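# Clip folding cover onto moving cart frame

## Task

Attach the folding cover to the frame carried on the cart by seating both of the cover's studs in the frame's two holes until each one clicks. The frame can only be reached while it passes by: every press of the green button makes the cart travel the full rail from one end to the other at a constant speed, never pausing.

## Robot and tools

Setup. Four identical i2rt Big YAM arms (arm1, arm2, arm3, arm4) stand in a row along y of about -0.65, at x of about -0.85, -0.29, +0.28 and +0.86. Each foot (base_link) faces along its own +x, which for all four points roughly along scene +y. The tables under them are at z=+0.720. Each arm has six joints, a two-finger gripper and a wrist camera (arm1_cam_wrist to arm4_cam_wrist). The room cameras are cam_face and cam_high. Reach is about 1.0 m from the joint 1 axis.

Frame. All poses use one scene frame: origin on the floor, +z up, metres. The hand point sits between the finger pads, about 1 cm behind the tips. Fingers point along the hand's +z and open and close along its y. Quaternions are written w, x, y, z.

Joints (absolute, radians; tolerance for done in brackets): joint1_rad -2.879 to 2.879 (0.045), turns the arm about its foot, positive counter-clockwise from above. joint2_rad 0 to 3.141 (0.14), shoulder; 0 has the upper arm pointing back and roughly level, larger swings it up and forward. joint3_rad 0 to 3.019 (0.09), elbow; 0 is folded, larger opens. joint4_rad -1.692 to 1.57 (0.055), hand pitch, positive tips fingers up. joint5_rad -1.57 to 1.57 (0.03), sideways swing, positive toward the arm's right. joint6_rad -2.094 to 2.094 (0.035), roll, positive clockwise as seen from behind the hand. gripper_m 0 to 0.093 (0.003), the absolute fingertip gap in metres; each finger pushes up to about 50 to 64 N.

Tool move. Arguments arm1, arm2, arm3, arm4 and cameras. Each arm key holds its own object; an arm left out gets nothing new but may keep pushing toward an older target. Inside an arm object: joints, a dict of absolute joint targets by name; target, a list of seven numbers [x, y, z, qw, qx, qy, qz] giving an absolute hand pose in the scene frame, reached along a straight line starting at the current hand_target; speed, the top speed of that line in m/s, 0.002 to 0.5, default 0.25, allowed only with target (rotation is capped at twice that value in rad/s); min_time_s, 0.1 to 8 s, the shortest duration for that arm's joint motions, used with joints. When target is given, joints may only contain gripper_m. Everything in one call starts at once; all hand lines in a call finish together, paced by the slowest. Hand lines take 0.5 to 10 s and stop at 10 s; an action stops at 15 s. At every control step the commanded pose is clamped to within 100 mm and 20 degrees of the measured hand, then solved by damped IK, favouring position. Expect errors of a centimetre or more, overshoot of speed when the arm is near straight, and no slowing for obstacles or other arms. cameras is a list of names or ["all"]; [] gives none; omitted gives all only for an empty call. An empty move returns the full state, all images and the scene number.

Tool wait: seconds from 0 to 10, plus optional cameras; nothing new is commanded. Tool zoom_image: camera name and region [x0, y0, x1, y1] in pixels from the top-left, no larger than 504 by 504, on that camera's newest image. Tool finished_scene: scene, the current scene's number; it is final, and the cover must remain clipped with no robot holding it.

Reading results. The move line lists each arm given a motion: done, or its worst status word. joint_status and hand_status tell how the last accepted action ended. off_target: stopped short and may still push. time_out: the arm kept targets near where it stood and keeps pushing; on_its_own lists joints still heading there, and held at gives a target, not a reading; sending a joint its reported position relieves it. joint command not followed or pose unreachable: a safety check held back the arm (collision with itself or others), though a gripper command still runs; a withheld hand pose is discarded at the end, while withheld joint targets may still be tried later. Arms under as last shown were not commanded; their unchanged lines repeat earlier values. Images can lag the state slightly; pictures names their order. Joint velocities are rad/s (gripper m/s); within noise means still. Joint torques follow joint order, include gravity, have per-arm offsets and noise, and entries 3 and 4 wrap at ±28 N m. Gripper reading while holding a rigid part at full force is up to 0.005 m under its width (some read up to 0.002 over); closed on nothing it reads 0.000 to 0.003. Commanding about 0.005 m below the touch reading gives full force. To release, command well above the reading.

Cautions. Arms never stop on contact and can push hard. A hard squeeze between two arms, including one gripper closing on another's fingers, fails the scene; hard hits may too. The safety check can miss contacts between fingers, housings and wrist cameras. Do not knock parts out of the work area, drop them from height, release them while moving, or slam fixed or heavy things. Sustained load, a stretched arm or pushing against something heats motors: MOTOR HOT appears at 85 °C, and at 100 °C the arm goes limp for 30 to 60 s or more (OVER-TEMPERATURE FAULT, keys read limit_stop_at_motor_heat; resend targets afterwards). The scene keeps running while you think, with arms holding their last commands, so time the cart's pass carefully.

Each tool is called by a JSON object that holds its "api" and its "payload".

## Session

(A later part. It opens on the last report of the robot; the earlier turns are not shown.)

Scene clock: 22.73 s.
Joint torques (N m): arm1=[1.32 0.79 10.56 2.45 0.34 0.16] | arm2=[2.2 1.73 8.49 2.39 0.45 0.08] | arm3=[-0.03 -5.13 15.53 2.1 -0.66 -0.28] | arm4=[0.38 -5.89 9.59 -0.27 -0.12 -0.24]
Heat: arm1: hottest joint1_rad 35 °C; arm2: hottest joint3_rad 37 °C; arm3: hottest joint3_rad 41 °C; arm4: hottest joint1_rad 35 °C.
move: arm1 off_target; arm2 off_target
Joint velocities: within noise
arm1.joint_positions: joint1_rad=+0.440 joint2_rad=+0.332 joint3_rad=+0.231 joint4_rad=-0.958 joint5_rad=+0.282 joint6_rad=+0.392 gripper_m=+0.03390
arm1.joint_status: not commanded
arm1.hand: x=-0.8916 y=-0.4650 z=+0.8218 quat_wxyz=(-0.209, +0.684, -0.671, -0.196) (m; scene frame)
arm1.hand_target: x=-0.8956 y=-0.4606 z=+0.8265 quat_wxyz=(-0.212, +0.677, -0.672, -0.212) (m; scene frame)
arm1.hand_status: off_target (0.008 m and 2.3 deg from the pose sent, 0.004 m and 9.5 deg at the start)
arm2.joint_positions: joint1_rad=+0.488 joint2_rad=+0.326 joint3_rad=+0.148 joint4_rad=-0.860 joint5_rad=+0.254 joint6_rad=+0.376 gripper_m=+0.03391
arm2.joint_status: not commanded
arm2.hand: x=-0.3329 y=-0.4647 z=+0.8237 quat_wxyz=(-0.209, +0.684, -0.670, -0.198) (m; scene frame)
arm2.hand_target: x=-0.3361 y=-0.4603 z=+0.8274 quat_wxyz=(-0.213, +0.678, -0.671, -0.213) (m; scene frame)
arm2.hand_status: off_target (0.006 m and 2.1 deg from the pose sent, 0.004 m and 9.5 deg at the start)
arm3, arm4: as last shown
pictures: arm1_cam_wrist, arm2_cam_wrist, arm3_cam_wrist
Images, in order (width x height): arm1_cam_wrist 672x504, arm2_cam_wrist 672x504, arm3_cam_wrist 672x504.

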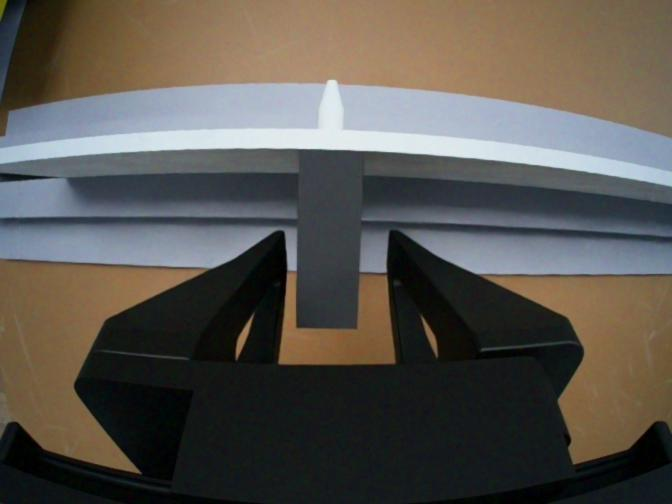

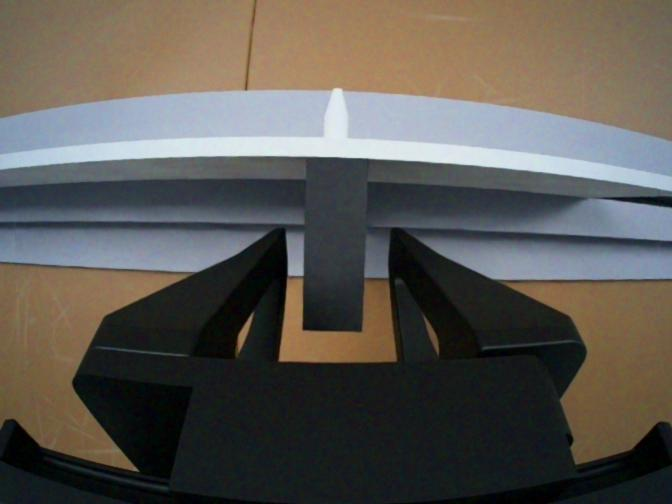

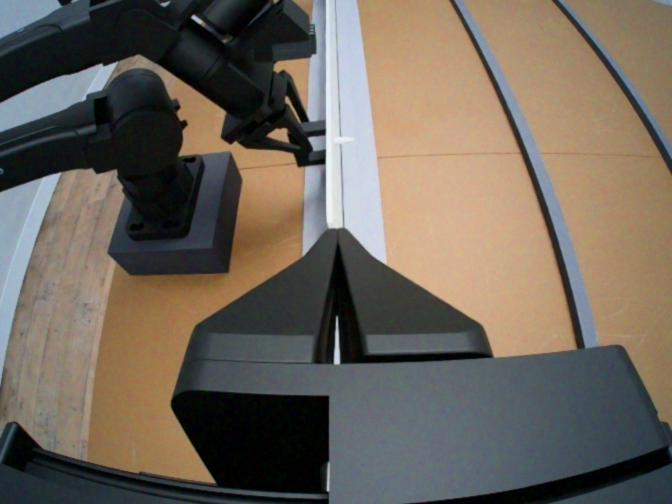

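{"api": "move", "payload": {"arm1": {"target": [-0.898, -0.4605, 0.828, -0.24764, 0.66233, -0.66233, -0.24764], "speed": 0.1}, "arm2": {"target": [-0.337, -0.4605, 0.828, -0.24764, 0.66233, -0.66233, -0.24764], "speed": 0.1}, "cameras": ["arm1_cam_wrist", "arm2_cam_wrist"]}}

Scene clock: 24.13 s.
Joint torques (N m): arm1=[1.32 1.32 10.67 2.58 0.39 0.16] | arm2=[2.14 2.37 8.65 2.25 0.49 0.1] | arm3=[-0.09 -5.13 15.54 2.09 -0.65 -0.27] | arm4=[0.15 -5.77 9.55 -0.32 -0.15 -0.27]
Heat: arm1: hottest joint1_rad 35 °C; arm2: hottest joint3_rad 37 °C; arm3: hottest joint3_rad 41 °C; arm4: hottest joint1_rad 35 °C.
move: arm1 off_target; arm2 done
Joint velocities: within noise
arm1.joint_positions: joint1_rad=+0.542 joint2_rad=+0.232 joint3_rad=+0.189 joint4_rad=-0.945 joint5_rad=+0.383 joint6_rad=+0.447 gripper_m=+0.03390
arm1.joint_status: not commanded
arm1.hand: x=-0.8941 y=-0.4644 z=+0.8234 quat_wxyz=(-0.247, +0.674, -0.658, -0.230) (m; scene frame)
arm1.hand_target: x=-0.8983 y=-0.4605 z=+0.8284 quat_wxyz=(-0.248, +0.664, -0.660, -0.248) (m; scene frame)
arm1.hand_status: off_target (0.007 m and 2.5 deg from the pose sent, 0.010 m and 7.9 deg at the start)
arm2.joint_positions: joint1_rad=+0.582 joint2_rad=+0.200 joint3_rad=+0.102 joint4_rad=-0.860 joint5_rad=+0.352 joint6_rad=+0.434 gripper_m=+0.03391
arm2.joint_status: not commanded
arm2.hand: x=-0.3344 y=-0.4635 z=+0.8248 quat_wxyz=(-0.246, +0.670, -0.660, -0.235) (m; scene frame)
arm2.hand_target: x=-0.3372 y=-0.4605 z=+0.8280 quat_wxyz=(-0.248, +0.663, -0.662, -0.247) (m; scene frame)
arm2.hand_status: done (0.005 m and 1.7 deg from the pose sent, 0.007 m and 7.7 deg at the start)
arm3, arm4: as last shown
pictures: arm1_cam_wrist, arm2_cam_wrist
Images, in order (width x height): arm1_cam_wrist 672x504, arm2_cam_wrist 672x504.

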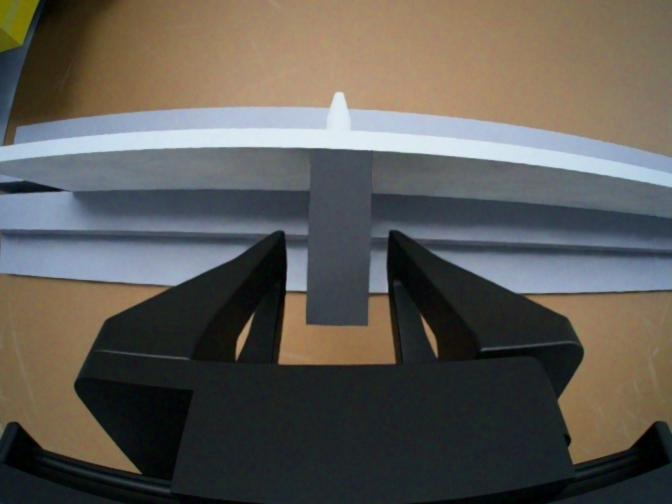

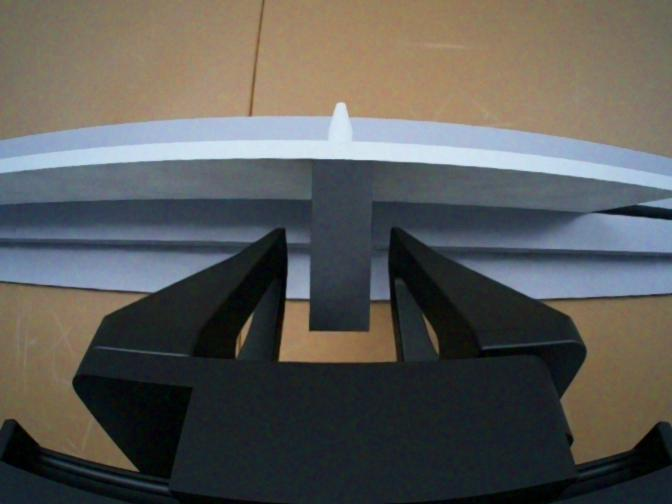

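{"api": "move", "payload": {"arm1": {"joints": {"gripper_m": 0.007}}, "arm2": {"joints": {"gripper_m": 0.007}}, "cameras": ["arm1_cam_wrist", "arm2_cam_wrist"]}}

Scene clock: 24.87 s.
Joint torques (N m): arm1=[1.32 1.32 10.66 2.51 0.56 -0.11] | arm2=[2.14 2.37 8.66 2.22 0.59 -0.06] | arm3=[-0.15 -5.13 15.54 2.07 -0.66 -0.28] | arm4=[0.09 -6.12 9.65 -0.31 -0.12 -0.26]
Heat: arm1: hottest joint1_rad 35 °C; arm2: hottest joint3_rad 37 °C; arm3: hottest joint3_rad 41 °C; arm4: hottest joint1_rad 35 °C.
move: arm1 off_target; arm2 off_target
Joint velocities: within noise
arm1.joint_positions: joint1_rad=+0.539 joint2_rad=+0.230 joint3_rad=+0.189 joint4_rad=-0.944 joint5_rad=+0.379 joint6_rad=+0.486 gripper_m=+0.01587
arm1.joint_status: gripper_m off_target (ended at +0.01590, target +0.00700)
arm1.hand: x=-0.8944 y=-0.4642 z=+0.8236 quat_wxyz=(-0.241, +0.660, -0.671, -0.236) (m; scene frame)
arm1.hand_target: x=-0.8978 y=-0.4603 z=+0.8286 quat_wxyz=(-0.247, +0.661, -0.664, -0.249) (m; scene frame)
arm1.hand_status: not commanded
arm2.joint_positions: joint1_rad=+0.577 joint2_rad=+0.200 joint3_rad=+0.102 joint4_rad=-0.859 joint5_rad=+0.349 joint6_rad=+0.455 gripper_m=+0.01581
arm2.joint_status: gripper_m off_target (ended at +0.01584, target +0.00700)
arm2.hand: x=-0.3342 y=-0.4632 z=+0.8248 quat_wxyz=(-0.243, +0.661, -0.669, -0.238) (m; scene frame)
arm2.hand_target: x=-0.3365 y=-0.4602 z=+0.8280 quat_wxyz=(-0.248, +0.660, -0.665, -0.248) (m; scene frame)
arm2.hand_status: not commanded
arm3: as last shown
arm4.joint_positions: joint1_rad=-0.569 joint2_rad=+1.189 joint3_rad=+0.590 joint4_rad=-0.970 joint5_rad=+0.001 joint6_rad=-0.565 gripper_m=+0.00119
arm4.joint_status: not commanded
arm4.hand: x=+1.0036 y=-0.4362 z=+0.8245 quat_wxyz=(+0.008, +0.701, -0.713, +0.001) (m; scene frame)
arm4.hand_target: x=+1.0105 y=-0.4278 z=+0.8345 quat_wxyz=(+0.000, +0.707, -0.707, +0.000) (m; scene frame)
arm4.hand_status: not commanded
pictures: arm1_cam_wrist, arm2_cam_wrist
Images, in order (width x height): arm1_cam_wrist 672x504, arm2_cam_wrist 672x504.

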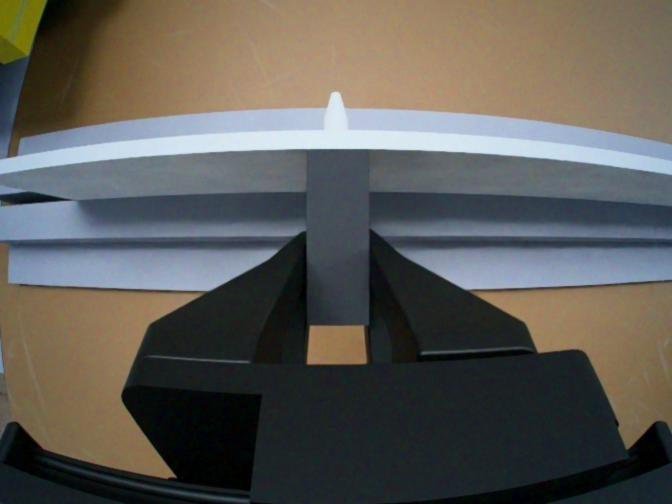

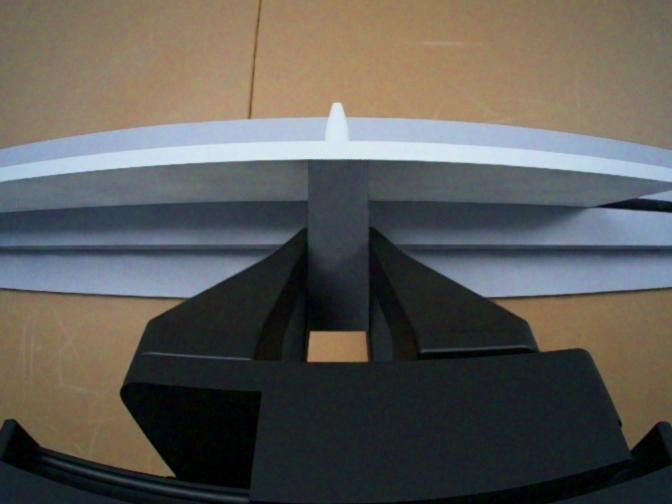

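{"api": "move", "payload": {"arm1": {"target": [-0.898, -0.4605, 0.93, -0.26489, 0.65562, -0.65562, -0.26489], "speed": 0.06}, "arm2": {"target": [-0.3368, -0.4605, 0.93, -0.26489, 0.65562, -0.65562, -0.26489], "speed": 0.06}, "cameras": ["arm1_cam_wrist", "arm2_cam_wrist", "arm3_cam_wrist", "cam_face"]}}

Scene clock: 27.43 s.
Joint torques (N m): arm1=[1.96 1.32 20.08 1.54 1.48 -0.25] | arm2=[2.26 1.32 14.43 1.48 1.12 -0.06] | arm3=[-0.09 -5.13 15.53 2.07 -0.66 -0.28] | arm4=[0.03 -5.95 9.55 -0.31 -0.11 -0.24]
Heat: arm1: hottest joint3_rad 36 °C; arm2: hottest joint3_rad 38 °C; arm3: hottest joint3_rad 42 °C; arm4: hottest joint1_rad 35 °C.
move: arm1 off_target; arm2 off_target
Joint velocities: within noise
arm1.joint_positions: joint1_rad=+0.583 joint2_rad=+0.233 joint3_rad=+0.318 joint4_rad=-1.126 joint5_rad=+0.408 joint6_rad=+0.524 gripper_m=+0.01587
arm1.joint_status: not commanded
arm1.hand: x=-0.8906 y=-0.4742 z=+0.8672 quat_wxyz=(-0.240, +0.667, -0.672, -0.216) (m; scene frame)
arm1.hand_target: x=-0.8962 y=-0.4613 z=+0.9259 quat_wxyz=(-0.264, +0.655, -0.657, -0.264) (m; scene frame)
arm1.hand_status: off_target (0.065 m and 6.7 deg from the pose sent, 0.107 m and 4.7 deg at the start)
arm2.joint_positions: joint1_rad=+0.606 joint2_rad=+0.180 joint3_rad=+0.267 joint4_rad=-1.073 joint5_rad=+0.377 joint6_rad=+0.460 gripper_m=+0.01582
arm2.joint_status: not commanded
arm2.hand: x=-0.3312 y=-0.4696 z=+0.8860 quat_wxyz=(-0.249, +0.670, -0.663, -0.224) (m; scene frame)
arm2.hand_target: x=-0.3357 y=-0.4606 z=+0.9282 quat_wxyz=(-0.265, +0.655, -0.657, -0.265) (m; scene frame)
arm2.hand_status: off_target (0.045 m and 5.3 deg from the pose sent, 0.105 m and 4.3 deg at the start)
arm3, arm4: as last shown
pictures: arm1_cam_wrist, arm2_cam_wrist, arm3_cam_wrist, cam_face
Images, in order (width x height): arm1_cam_wrist 672x504, arm2_cam_wrist 672x504, arm3_cam_wrist 672x504, cam_face 896x504.

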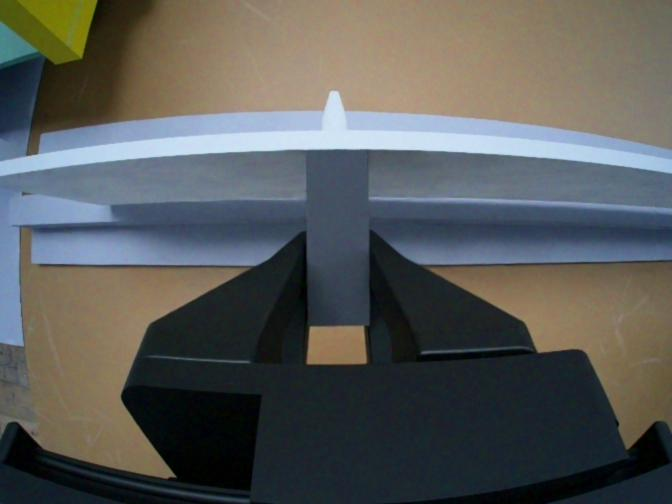

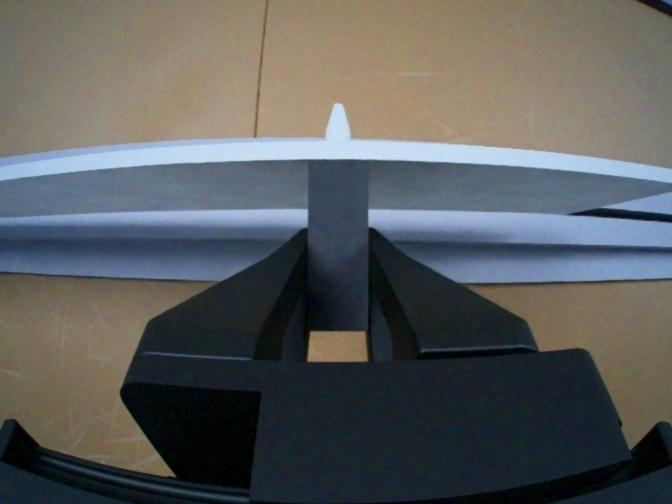

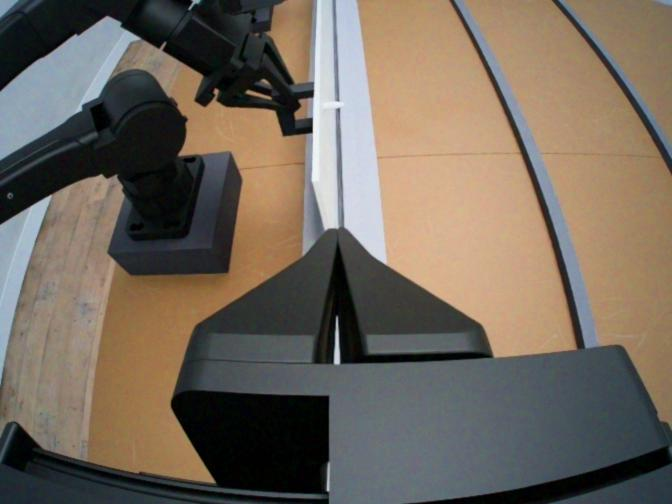

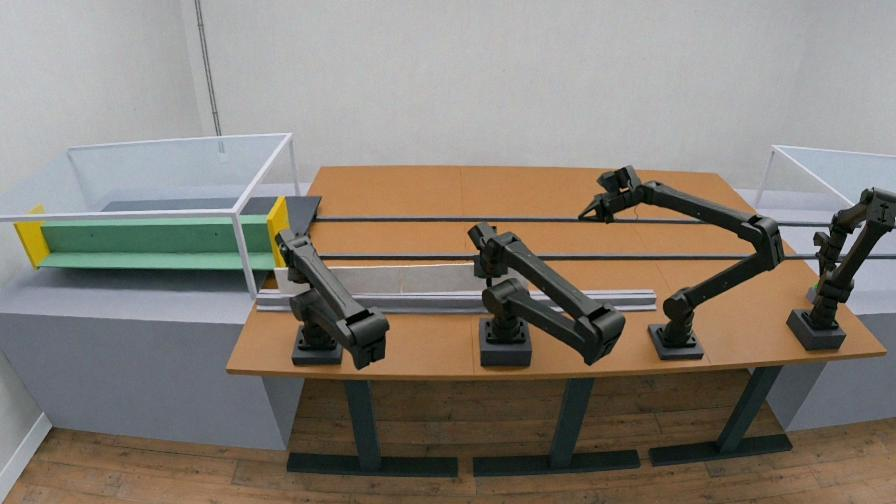

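{"api": "move", "payload": {"arm1": {"target": [-0.898, -0.452, 0.965, -0.26489, 0.65562, -0.65562, -0.26489], "speed": 0.03}, "arm2": {"target": [-0.3368, -0.453, 0.945, -0.26489, 0.65562, -0.65562, -0.26489], "speed": 0.03}, "cameras": ["arm1_cam_wrist", "arm2_cam_wrist", "arm3_cam_wrist"]}}

Scene clock: 29.53 s.
Joint torques (N m): arm1=[-0.85 1.96 20.52 1.47 1 -0.53] | arm2=[0.73 3.25 13.89 1.88 0.71 -0.37] | arm3=[-0.03 -5.13 15.54 2.07 -0.66 -0.28] | arm4=[0.15 -5.95 9.52 -0.34 -0.13 -0.28]
Heat: arm1: hottest joint3_rad 37 °C; arm2: hottest joint3_rad 38 °C; arm3: hottest joint3_rad 42 °C; arm4: hottest joint1_rad 35 °C.
move: arm1 off_target; arm2 off_target
Joint velocities: within noise
arm1.joint_positions: joint1_rad=+0.580 joint2_rad=+0.278 joint3_rad=+0.409 joint4_rad=-1.151 joint5_rad=+0.406 joint6_rad=+0.526 gripper_m=+0.01587
arm1.joint_status: not commanded
arm1.hand: x=-0.8955 y=-0.4665 z=+0.9028 quat_wxyz=(-0.241, +0.662, -0.673, -0.226) (m; scene frame)
arm1.hand_target: x=-0.8972 y=-0.4540 z=+0.9618 quat_wxyz=(-0.267, +0.653, -0.657, -0.265) (m; scene frame)
arm1.hand_status: off_target (0.064 m and 5.6 deg from the pose sent, 0.101 m and 6.7 deg at the start)
arm2.joint_positions: joint1_rad=+0.597 joint2_rad=+0.197 joint3_rad=+0.316 joint4_rad=-1.073 joint5_rad=+0.366 joint6_rad=+0.460 gripper_m=+0.01582
arm2.joint_status: not commanded
arm2.hand: x=-0.3354 y=-0.4637 z=+0.9080 quat_wxyz=(-0.248, +0.663, -0.664, -0.240) (m; scene frame)
arm2.hand_target: x=-0.3379 y=-0.4543 z=+0.9441 quat_wxyz=(-0.265, +0.657, -0.654, -0.266) (m; scene frame)
arm2.hand_status: off_target (0.038 m and 3.7 deg from the pose sent, 0.062 m and 5.3 deg at the start)
arm3, arm4: as last shown
pictures: arm1_cam_wrist, arm2_cam_wrist, arm3_cam_wrist
Images, in order (width x height): arm1_cam_wrist 672x504, arm2_cam_wrist 672x504, arm3_cam_wrist 672x504.

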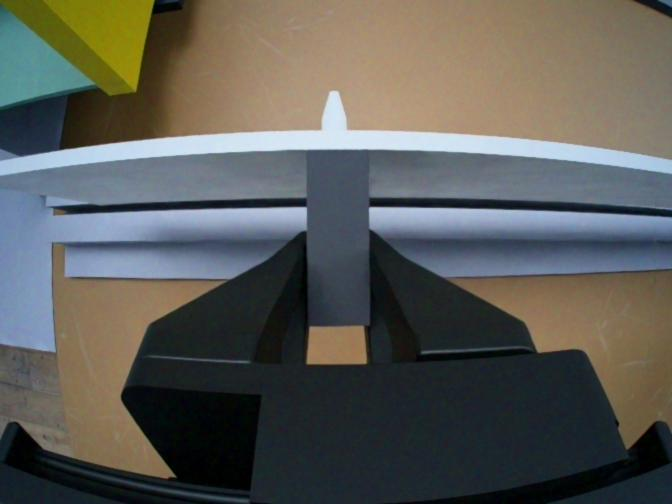

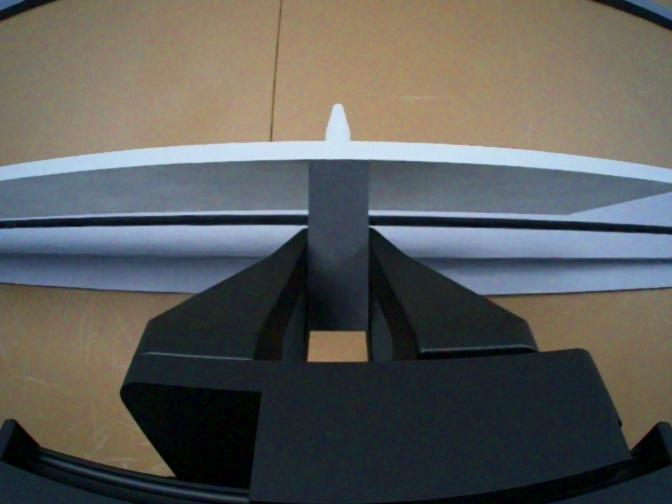

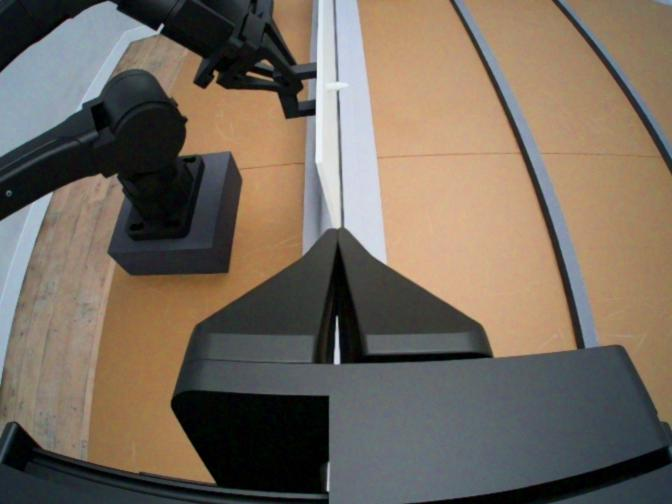

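{"api": "move", "payload": {"arm1": {"target": [-0.942, -0.454, 0.957, -0.26489, 0.65562, -0.65562, -0.26489], "speed": 0.03}, "arm2": {"target": [-0.382, -0.454, 0.938, -0.26489, 0.65562, -0.65562, -0.26489], "speed": 0.03}, "arm3": {"target": [-0.14, -0.33, 1.16, 0, 0.81915, 0, -0.57358], "speed": 0.15}, "cameras": ["arm1_cam_wrist", "arm2_cam_wrist", "arm3_cam_wrist", "cam_high"]}}

Scene clock: 32.20 s.
Joint torques (N m): arm1=[1.38 1.08 20.01 1.06 2.21 -0.49] | arm2=[2.2 2.55 12.96 2.11 1.47 -0.21] | arm3=[-0.03 -8.7 15.87 2.33 -0.05 0.22] | arm4=[0.21 -6.07 9.57 -0.25 -0.13 -0.26]
Heat: arm1: hottest joint3_rad 37 °C; arm2: hottest joint3_rad 39 °C; arm3: hottest joint3_rad 43 °C; arm4: hottest joint1_rad 35 °C.
move: arm1 off_target; arm2 off_target; arm3 off_target
Joint velocities: within noise
arm1.joint_positions: joint1_rad=+0.855 joint2_rad=+0.422 joint3_rad=+0.424 joint4_rad=-1.154 joint5_rad=+0.541 joint6_rad=+0.802 gripper_m=+0.01598
arm1.joint_status: not commanded
arm1.hand: x=-0.9304 y=-0.4705 z=+0.8975 quat_wxyz=(-0.244, +0.661, -0.674, -0.223) (m; scene frame)
arm1.hand_target: x=-0.9404 y=-0.4561 z=+0.9539 quat_wxyz=(-0.265, +0.656, -0.656, -0.264) (m; scene frame)
arm1.hand_status: off_target (0.063 m and 5.8 deg from the pose sent, 0.073 m and 5.6 deg at the start)
arm2.joint_positions: joint1_rad=+0.913 joint2_rad=+0.372 joint3_rad=+0.344 joint4_rad=-1.072 joint5_rad=+0.548 joint6_rad=+0.756 gripper_m=+0.01582
arm2.joint_status: not commanded
arm2.hand: x=-0.3701 y=-0.4667 z=+0.9065 quat_wxyz=(-0.256, +0.664, -0.663, -0.232) (m; scene frame)
arm2.hand_target: x=-0.3803 y=-0.4560 z=+0.9375 quat_wxyz=(-0.265, +0.656, -0.656, -0.264) (m; scene frame)
arm2.hand_status: off_target (0.036 m and 4.1 deg from the pose sent, 0.056 m and 3.7 deg at the start)
arm3.joint_positions: joint1_rad=+0.702 joint2_rad=+1.218 joint3_rad=+1.181 joint4_rad=-0.540 joint5_rad=-0.820 joint6_rad=-0.422 gripper_m=+0.00122
arm3.joint_status: not commanded
arm3.hand: x=-0.1292 y=-0.3376 z=+1.1316 quat_wxyz=(+0.011, +0.829, -0.003, -0.559) (m; scene frame)
arm3.hand_target: x=-0.1390 y=-0.3310 z=+1.1588 quat_wxyz=(-0.002, +0.819, +0.003, -0.574) (m; scene frame)
arm3.hand_status: off_target (0.031 m and 2.4 deg from the pose sent, 0.155 m and 6.0 deg at the start)
arm4: as last shown
pictures: arm1_cam_wrist, arm2_cam_wrist, arm3_cam_wrist, cam_high
Images, in order (width x height): arm1_cam_wrist 672x504, arm2_cam_wrist 672x504, arm3_cam_wrist 672x504, cam_high 896x504.

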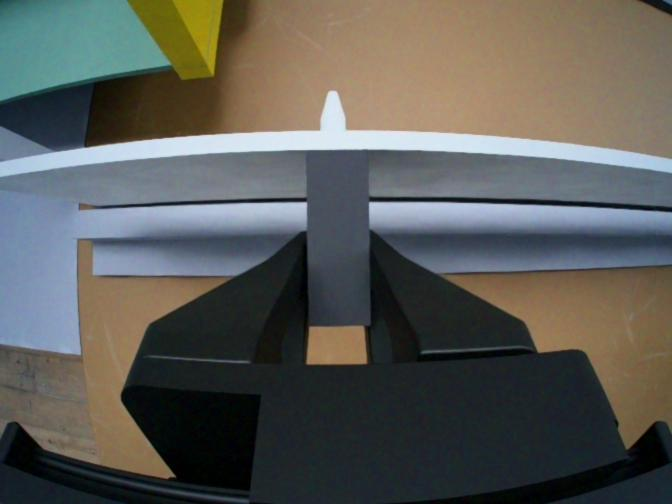

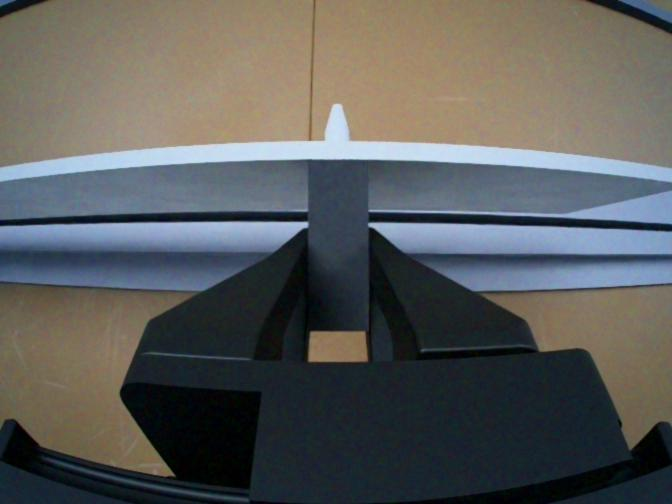

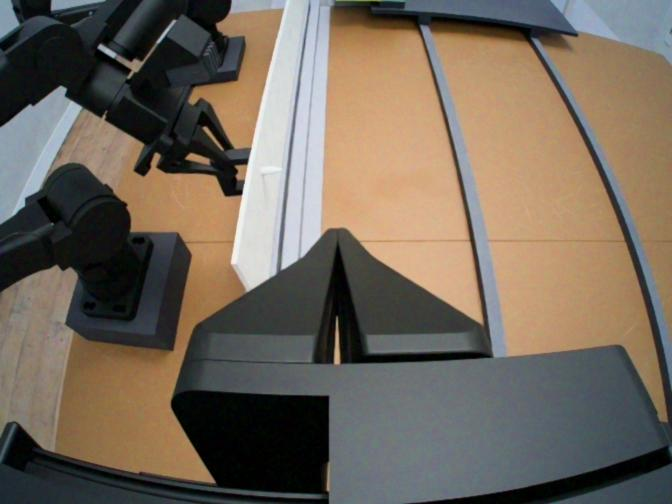

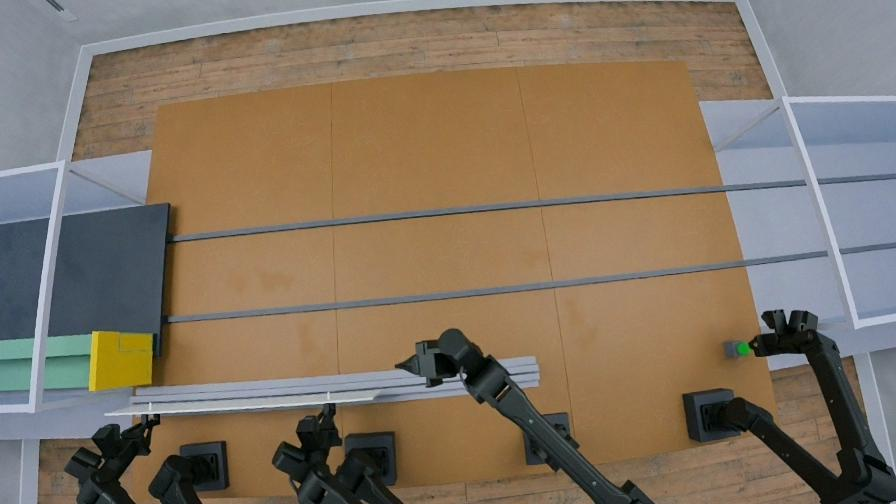

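{"api": "zoom_image", "payload": {"camera": "arm3_cam_wrist", "region": [200, 0, 400, 300]}}

Scaled by 1.680 from the camera's 672x504 image, which has a finer 960x720 frame.

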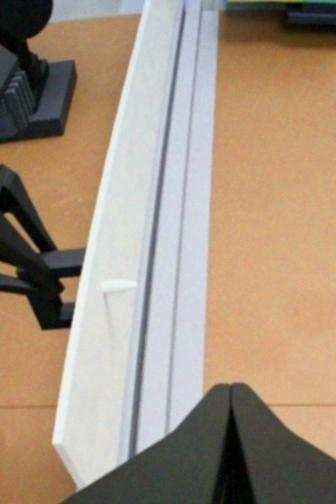

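{"api": "wait", "payload": {"seconds": 10, "cameras": ["arm1_cam_wrist", "cam_high"]}}

{"api": "zoom_image", "payload": {"camera": "cam_high", "region": [50, 180, 350, 430]}}

{"api": "wait", "payload": {"seconds": 10, "cameras": ["arm1_cam_wrist", "cam_high"]}}

{"api": "zoom_image", "payload": {"camera": "cam_high", "region": [50, 180, 350, 430]}}

Scene clock: 42.80 s.
Joint torques (N m): arm1=[1.38 1.2 20.03 1.06 2.21 -0.49] | arm2=[2.2 2.49 12.96 2.11 1.47 -0.21] | arm3=[0.15 -8.7 15.87 2.33 -0.05 0.24] | arm4=[0.26 -5.83 9.52 -0.28 -0.14 -0.26]
Heat: arm1: hottest joint3_rad 39 °C; arm2: hottest joint3_rad 42 °C; arm3: hottest joint3_rad 44 °C; arm4: hottest joint1_rad 35 °C.
Joint velocities: within noise
arm1.joint_positions: joint1_rad=+0.855 joint2_rad=+0.422 joint3_rad=+0.424 joint4_rad=-1.154 joint5_rad=+0.541 joint6_rad=+0.802 gripper_m=+0.01598
arm1.joint_status: not commanded
arm1.hand: x=-0.9304 y=-0.4705 z=+0.8975 quat_wxyz=(-0.244, +0.661, -0.674, -0.223) (m; scene frame)
arm1.hand_target: x=-0.9404 y=-0.4561 z=+0.9539 quat_wxyz=(-0.265, +0.656, -0.656, -0.264) (m; scene frame)
arm1.hand_status: off_target (0.063 m and 5.8 deg from the pose sent, 0.073 m and 5.6 deg at the start)
arm2.joint_positions: joint1_rad=+0.913 joint2_rad=+0.372 joint3_rad=+0.344 joint4_rad=-1.072 joint5_rad=+0.548 joint6_rad=+0.756 gripper_m=+0.01582
arm2.joint_status: not commanded
arm2.hand: x=-0.3701 y=-0.4667 z=+0.9065 quat_wxyz=(-0.256, +0.664, -0.663, -0.232) (m; scene frame)
arm2.hand_target: x=-0.3803 y=-0.4560 z=+0.9375 quat_wxyz=(-0.265, +0.656, -0.656, -0.264) (m; scene frame)
arm2.hand_status: off_target (0.036 m and 4.1 deg from the pose sent, 0.056 m and 3.7 deg at the start)
arm3.joint_positions: joint1_rad=+0.702 joint2_rad=+1.218 joint3_rad=+1.181 joint4_rad=-0.540 joint5_rad=-0.820 joint6_rad=-0.422 gripper_m=+0.00122
arm3.joint_status: not commanded
arm3.hand: x=-0.1292 y=-0.3376 z=+1.1316 quat_wxyz=(+0.011, +0.829, -0.003, -0.559) (m; scene frame)
arm3.hand_target: x=-0.1390 y=-0.3310 z=+1.1588 quat_wxyz=(-0.002, +0.819, +0.003, -0.574) (m; scene frame)
arm3.hand_status: off_target (0.031 m and 2.4 deg from the pose sent, 0.155 m and 6.0 deg at the start)
arm4.joint_positions: joint1_rad=-0.569 joint2_rad=+1.189 joint3_rad=+0.590 joint4_rad=-0.970 joint5_rad=+0.001 joint6_rad=-0.565 gripper_m=+0.00119
arm4.joint_status: not commanded
arm4.hand: x=+1.0036 y=-0.4362 z=+0.8245 quat_wxyz=(+0.008, +0.701, -0.713, +0.001) (m; scene frame)
arm4.hand_target: x=+1.0105 y=-0.4278 z=+0.8345 quat_wxyz=(+0.000, +0.707, -0.707, +0.000) (m; scene frame)
arm4.hand_status: not commanded
wait: 10.00 s; at rest from the start
pictures: arm1_cam_wrist, cam_high
Images, in order (width x height): arm1_cam_wrist 672x504, cam_high 896x504.

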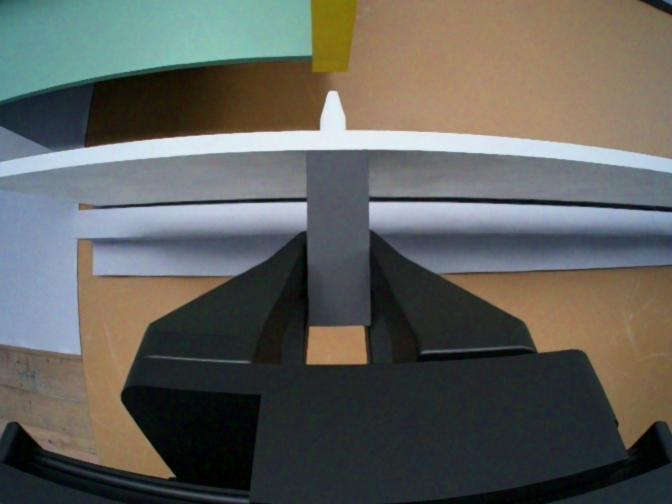

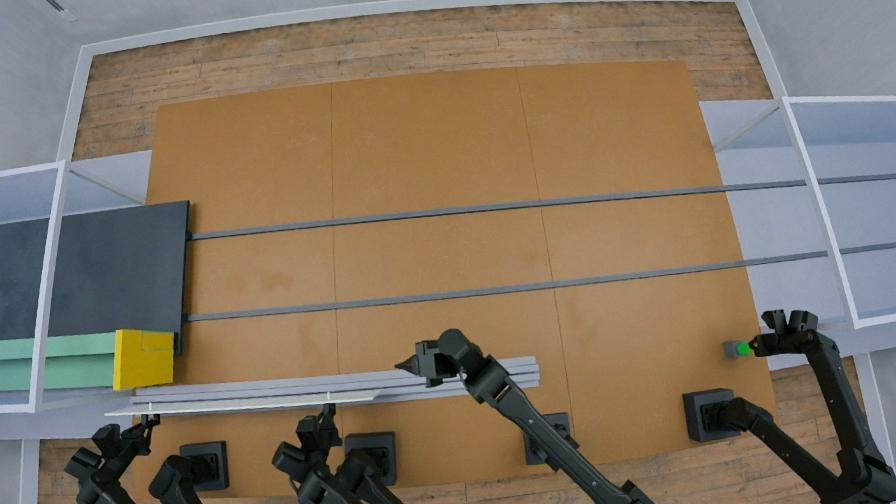

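Scaled by 1.680 from the camera's 896x504 image, which has a finer 1280x720 frame.

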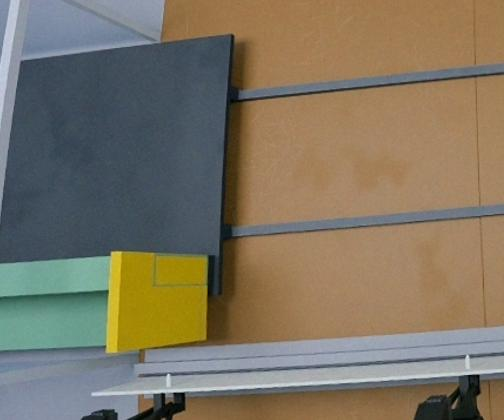

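Scene clock: 52.80 s.
Joint torques (N m): arm1=[1.38 1.14 20.01 1.05 2.21 -0.48] | arm2=[2.2 2.49 12.94 2.11 1.47 -0.22] | arm3=[0.15 -8.76 15.87 2.33 -0.05 0.24] | arm4=[0.03 -6.12 9.54 -0.29 -0.11 -0.28]
Heat: arm1: hottest joint3_rad 41 °C; arm2: hottest joint3_rad 44 °C; arm3: hottest joint3_rad 45 °C; arm4: hottest joint1_rad 35 °C.
Joint velocities: within noise
arm1.joint_positions: joint1_rad=+0.855 joint2_rad=+0.422 joint3_rad=+0.424 joint4_rad=-1.154 joint5_rad=+0.541 joint6_rad=+0.802 gripper_m=+0.01598
arm1.joint_status: not commanded
arm1.hand: x=-0.9304 y=-0.4705 z=+0.8975 quat_wxyz=(-0.244, +0.661, -0.674, -0.223) (m; scene frame)
arm1.hand_target: x=-0.9404 y=-0.4561 z=+0.9539 quat_wxyz=(-0.265, +0.656, -0.656, -0.264) (m; scene frame)
arm1.hand_status: off_target (0.063 m and 5.8 deg from the pose sent, 0.073 m and 5.6 deg at the start)
arm2.joint_positions: joint1_rad=+0.913 joint2_rad=+0.372 joint3_rad=+0.344 joint4_rad=-1.072 joint5_rad=+0.548 joint6_rad=+0.756 gripper_m=+0.01582
arm2.joint_status: not commanded
arm2.hand: x=-0.3701 y=-0.4667 z=+0.9065 quat_wxyz=(-0.256, +0.664, -0.663, -0.232) (m; scene frame)
arm2.hand_target: x=-0.3803 y=-0.4560 z=+0.9375 quat_wxyz=(-0.265, +0.656, -0.656, -0.264) (m; scene frame)
arm2.hand_status: off_target (0.036 m and 4.1 deg from the pose sent, 0.056 m and 3.7 deg at the start)
arm3.joint_positions: joint1_rad=+0.702 joint2_rad=+1.218 joint3_rad=+1.181 joint4_rad=-0.540 joint5_rad=-0.820 joint6_rad=-0.422 gripper_m=+0.00122
arm3.joint_status: not commanded
arm3.hand: x=-0.1292 y=-0.3376 z=+1.1316 quat_wxyz=(+0.011, +0.829, -0.003, -0.559) (m; scene frame)
arm3.hand_target: x=-0.1390 y=-0.3310 z=+1.1588 quat_wxyz=(-0.002, +0.819, +0.003, -0.574) (m; scene frame)
arm3.hand_status: off_target (0.031 m and 2.4 deg from the pose sent, 0.155 m and 6.0 deg at the start)
arm4.joint_positions: joint1_rad=-0.569 joint2_rad=+1.189 joint3_rad=+0.590 joint4_rad=-0.970 joint5_rad=+0.001 joint6_rad=-0.565 gripper_m=+0.00119
arm4.joint_status: not commanded
arm4.hand: x=+1.0036 y=-0.4362 z=+0.8245 quat_wxyz=(+0.008, +0.701, -0.713, +0.001) (m; scene frame)
arm4.hand_target: x=+1.0105 y=-0.4278 z=+0.8345 quat_wxyz=(+0.000, +0.707, -0.707, +0.000) (m; scene frame)
arm4.hand_status: not commanded
wait: 10.00 s; at rest by 0.27 s
pictures: arm1_cam_wrist, cam_high
Images, in order (width x height): arm1_cam_wrist 672x504, cam_high 896x504.

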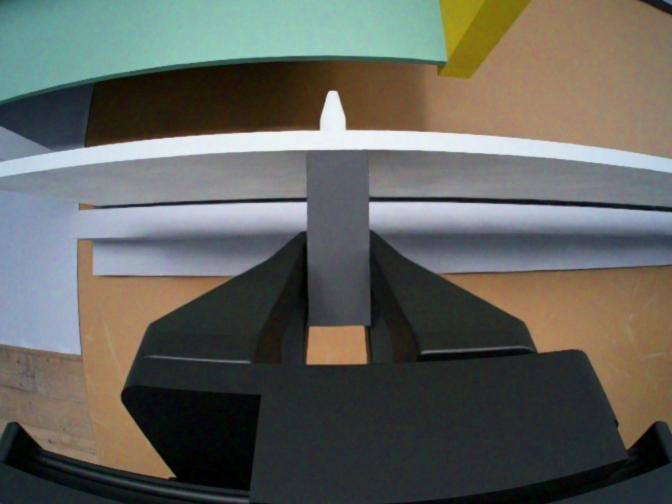

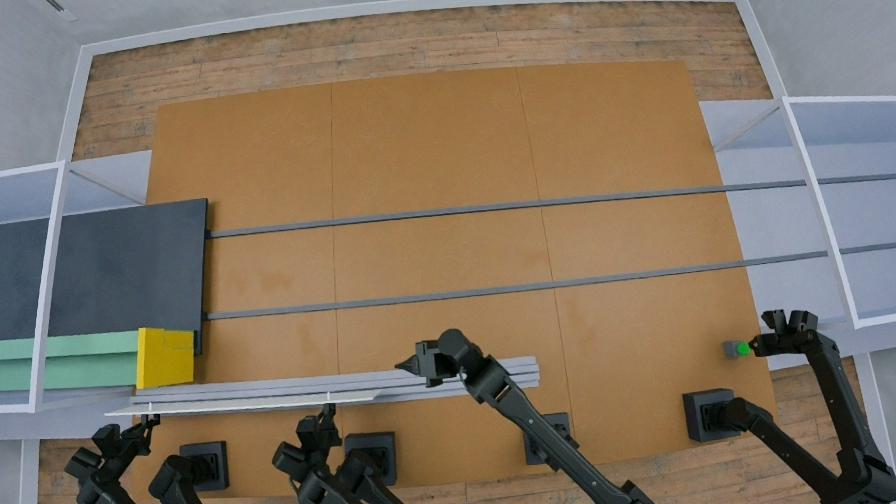

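Scaled by 1.680 from the camera's 896x504 image, which has a finer 1280x720 frame.

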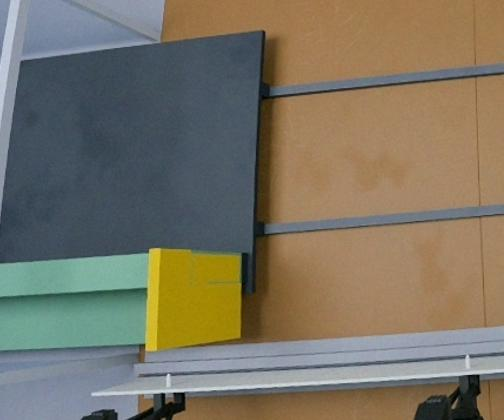

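{"api": "wait", "payload": {"seconds": 10, "cameras": []}}

{"api": "wait", "payload": {"seconds": 9, "cameras": ["arm1_cam_wrist", "arm2_cam_wrist"]}}

{"api": "zoom_image", "payload": {"camera": "arm1_cam_wrist", "region": [100, 0, 460, 160]}}

Scene clock: 63.17 s.
Joint torques (N m): arm1=[1.38 1.14 20.01 1.06 2.21 -0.49] | arm2=[2.2 2.49 12.94 2.11 1.47 -0.22] | arm3=[0.09 -8.7 15.88 2.29 -0.05 0.24] | arm4=[0.03 -5.95 9.55 -0.23 -0.14 -0.26]
Heat: arm1: hottest joint3_rad 42 °C; arm2: hottest joint3_rad 45 °C; arm3: hottest joint3_rad 46 °C; arm4: hottest joint1_rad 35 °C.
Joint velocities: within noise
arm1.joint_positions: joint1_rad=+0.855 joint2_rad=+0.422 joint3_rad=+0.424 joint4_rad=-1.154 joint5_rad=+0.541 joint6_rad=+0.802 gripper_m=+0.01598
arm1.joint_status: not commanded
arm1.hand: x=-0.9304 y=-0.4705 z=+0.8975 quat_wxyz=(-0.244, +0.661, -0.674, -0.223) (m; scene frame)
arm1.hand_target: x=-0.9404 y=-0.4561 z=+0.9539 quat_wxyz=(-0.265, +0.656, -0.656, -0.264) (m; scene frame)
arm1.hand_status: off_target (0.063 m and 5.8 deg from the pose sent, 0.073 m and 5.6 deg at the start)
arm2.joint_positions: joint1_rad=+0.913 joint2_rad=+0.372 joint3_rad=+0.344 joint4_rad=-1.072 joint5_rad=+0.548 joint6_rad=+0.756 gripper_m=+0.01582
arm2.joint_status: not commanded
arm2.hand: x=-0.3701 y=-0.4667 z=+0.9065 quat_wxyz=(-0.256, +0.664, -0.663, -0.232) (m; scene frame)
arm2.hand_target: x=-0.3803 y=-0.4560 z=+0.9375 quat_wxyz=(-0.265, +0.656, -0.656, -0.264) (m; scene frame)
arm2.hand_status: off_target (0.036 m and 4.1 deg from the pose sent, 0.056 m and 3.7 deg at the start)
arm3.joint_positions: joint1_rad=+0.702 joint2_rad=+1.218 joint3_rad=+1.181 joint4_rad=-0.540 joint5_rad=-0.820 joint6_rad=-0.422 gripper_m=+0.00122
arm3.joint_status: not commanded
arm3.hand: x=-0.1292 y=-0.3376 z=+1.1316 quat_wxyz=(+0.011, +0.829, -0.003, -0.559) (m; scene frame)
arm3.hand_target: x=-0.1390 y=-0.3310 z=+1.1588 quat_wxyz=(-0.002, +0.819, +0.003, -0.574) (m; scene frame)
arm3.hand_status: off_target (0.031 m and 2.4 deg from the pose sent, 0.155 m and 6.0 deg at the start)
arm4.joint_positions: joint1_rad=-0.569 joint2_rad=+1.189 joint3_rad=+0.590 joint4_rad=-0.970 joint5_rad=+0.001 joint6_rad=-0.565 gripper_m=+0.00119
arm4.joint_status: not commanded
arm4.hand: x=+1.0036 y=-0.4362 z=+0.8245 quat_wxyz=(+0.008, +0.701, -0.713, +0.001) (m; scene frame)
arm4.hand_target: x=+1.0105 y=-0.4278 z=+0.8345 quat_wxyz=(+0.000, +0.707, -0.707, +0.000) (m; scene frame)
arm4.hand_status: not commanded
wait: 10.00 s; at rest from the start
pictures: none
No camera images: "cameras" was empty.

Scene clock: 72.17 s.
Joint torques (N m): arm1=[1.32 1.14 20.03 1.06 2.21 -0.49] | arm2=[2.2 2.49 12.96 2.11 1.47 -0.22] | arm3=[0.15 -8.7 15.87 2.32 -0.05 0.24] | arm4=[-0.21 -5.89 9.61 -0.25 -0.12 -0.25]
Heat: arm1: hottest joint3_rad 43 °C; arm2: hottest joint3_rad 46 °C; arm3: hottest joint3_rad 47 °C; arm4: hottest joint1_rad 35 °C.
Joint velocities: within noise
arm1.joint_positions: joint1_rad=+0.855 joint2_rad=+0.422 joint3_rad=+0.424 joint4_rad=-1.154 joint5_rad=+0.541 joint6_rad=+0.802 gripper_m=+0.01598
arm1.joint_status: not commanded
arm1.hand: x=-0.9304 y=-0.4705 z=+0.8975 quat_wxyz=(-0.244, +0.661, -0.674, -0.223) (m; scene frame)
arm1.hand_target: x=-0.9404 y=-0.4561 z=+0.9539 quat_wxyz=(-0.265, +0.656, -0.656, -0.264) (m; scene frame)
arm1.hand_status: off_target (0.063 m and 5.8 deg from the pose sent, 0.073 m and 5.6 deg at the start)
arm2.joint_positions: joint1_rad=+0.913 joint2_rad=+0.372 joint3_rad=+0.344 joint4_rad=-1.072 joint5_rad=+0.548 joint6_rad=+0.756 gripper_m=+0.01582
arm2.joint_status: not commanded
arm2.hand: x=-0.3701 y=-0.4667 z=+0.9065 quat_wxyz=(-0.256, +0.664, -0.663, -0.232) (m; scene frame)
arm2.hand_target: x=-0.3803 y=-0.4560 z=+0.9375 quat_wxyz=(-0.265, +0.656, -0.656, -0.264) (m; scene frame)
arm2.hand_status: off_target (0.036 m and 4.1 deg from the pose sent, 0.056 m and 3.7 deg at the start)
arm3.joint_positions: joint1_rad=+0.702 joint2_rad=+1.218 joint3_rad=+1.181 joint4_rad=-0.540 joint5_rad=-0.820 joint6_rad=-0.422 gripper_m=+0.00122
arm3.joint_status: not commanded
arm3.hand: x=-0.1292 y=-0.3376 z=+1.1316 quat_wxyz=(+0.011, +0.829, -0.003, -0.559) (m; scene frame)
arm3.hand_target: x=-0.1390 y=-0.3310 z=+1.1588 quat_wxyz=(-0.002, +0.819, +0.003, -0.574) (m; scene frame)
arm3.hand_status: off_target (0.031 m and 2.4 deg from the pose sent, 0.155 m and 6.0 deg at the start)
arm4.joint_positions: joint1_rad=-0.569 joint2_rad=+1.189 joint3_rad=+0.590 joint4_rad=-0.970 joint5_rad=+0.001 joint6_rad=-0.565 gripper_m=+0.00119
arm4.joint_status: not commanded
arm4.hand: x=+1.0036 y=-0.4362 z=+0.8245 quat_wxyz=(+0.008, +0.701, -0.713, +0.001) (m; scene frame)
arm4.hand_target: x=+1.0105 y=-0.4278 z=+0.8345 quat_wxyz=(+0.000, +0.707, -0.707, +0.000) (m; scene frame)
arm4.hand_status: not commanded
wait: 9.00 s; at rest by 0.27 s
pictures: arm1_cam_wrist, arm2_cam_wrist
Images, in order (width x height): arm1_cam_wrist 672x504, arm2_cam_wrist 672x504.

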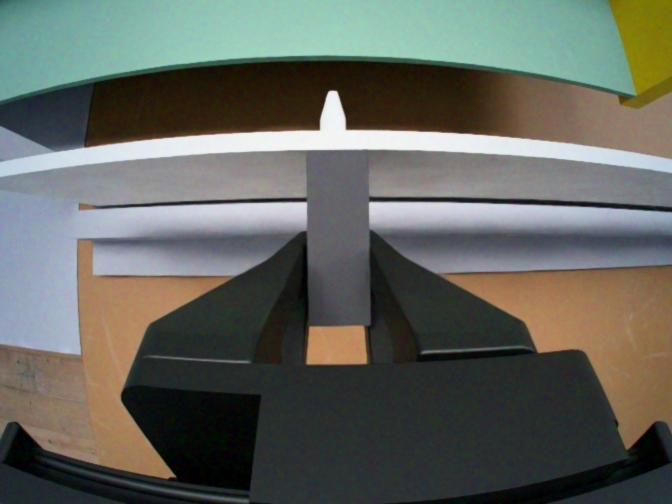

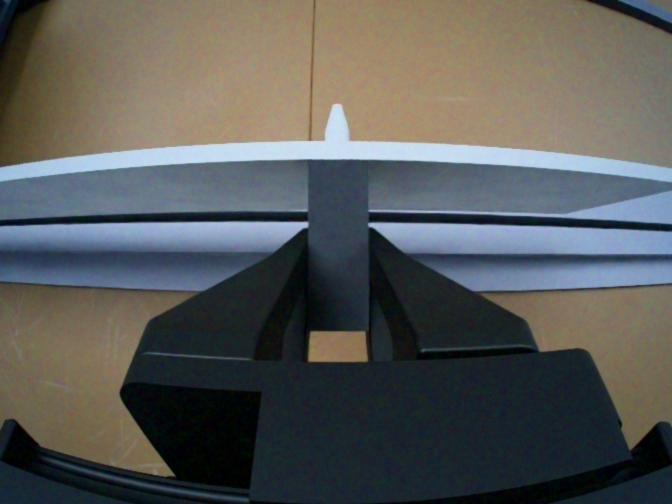

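Scaled by 1.400 from the camera's 672x504 image, which has a finer 960x720 frame.

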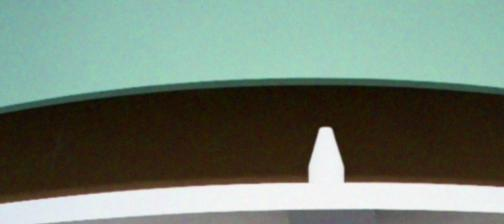

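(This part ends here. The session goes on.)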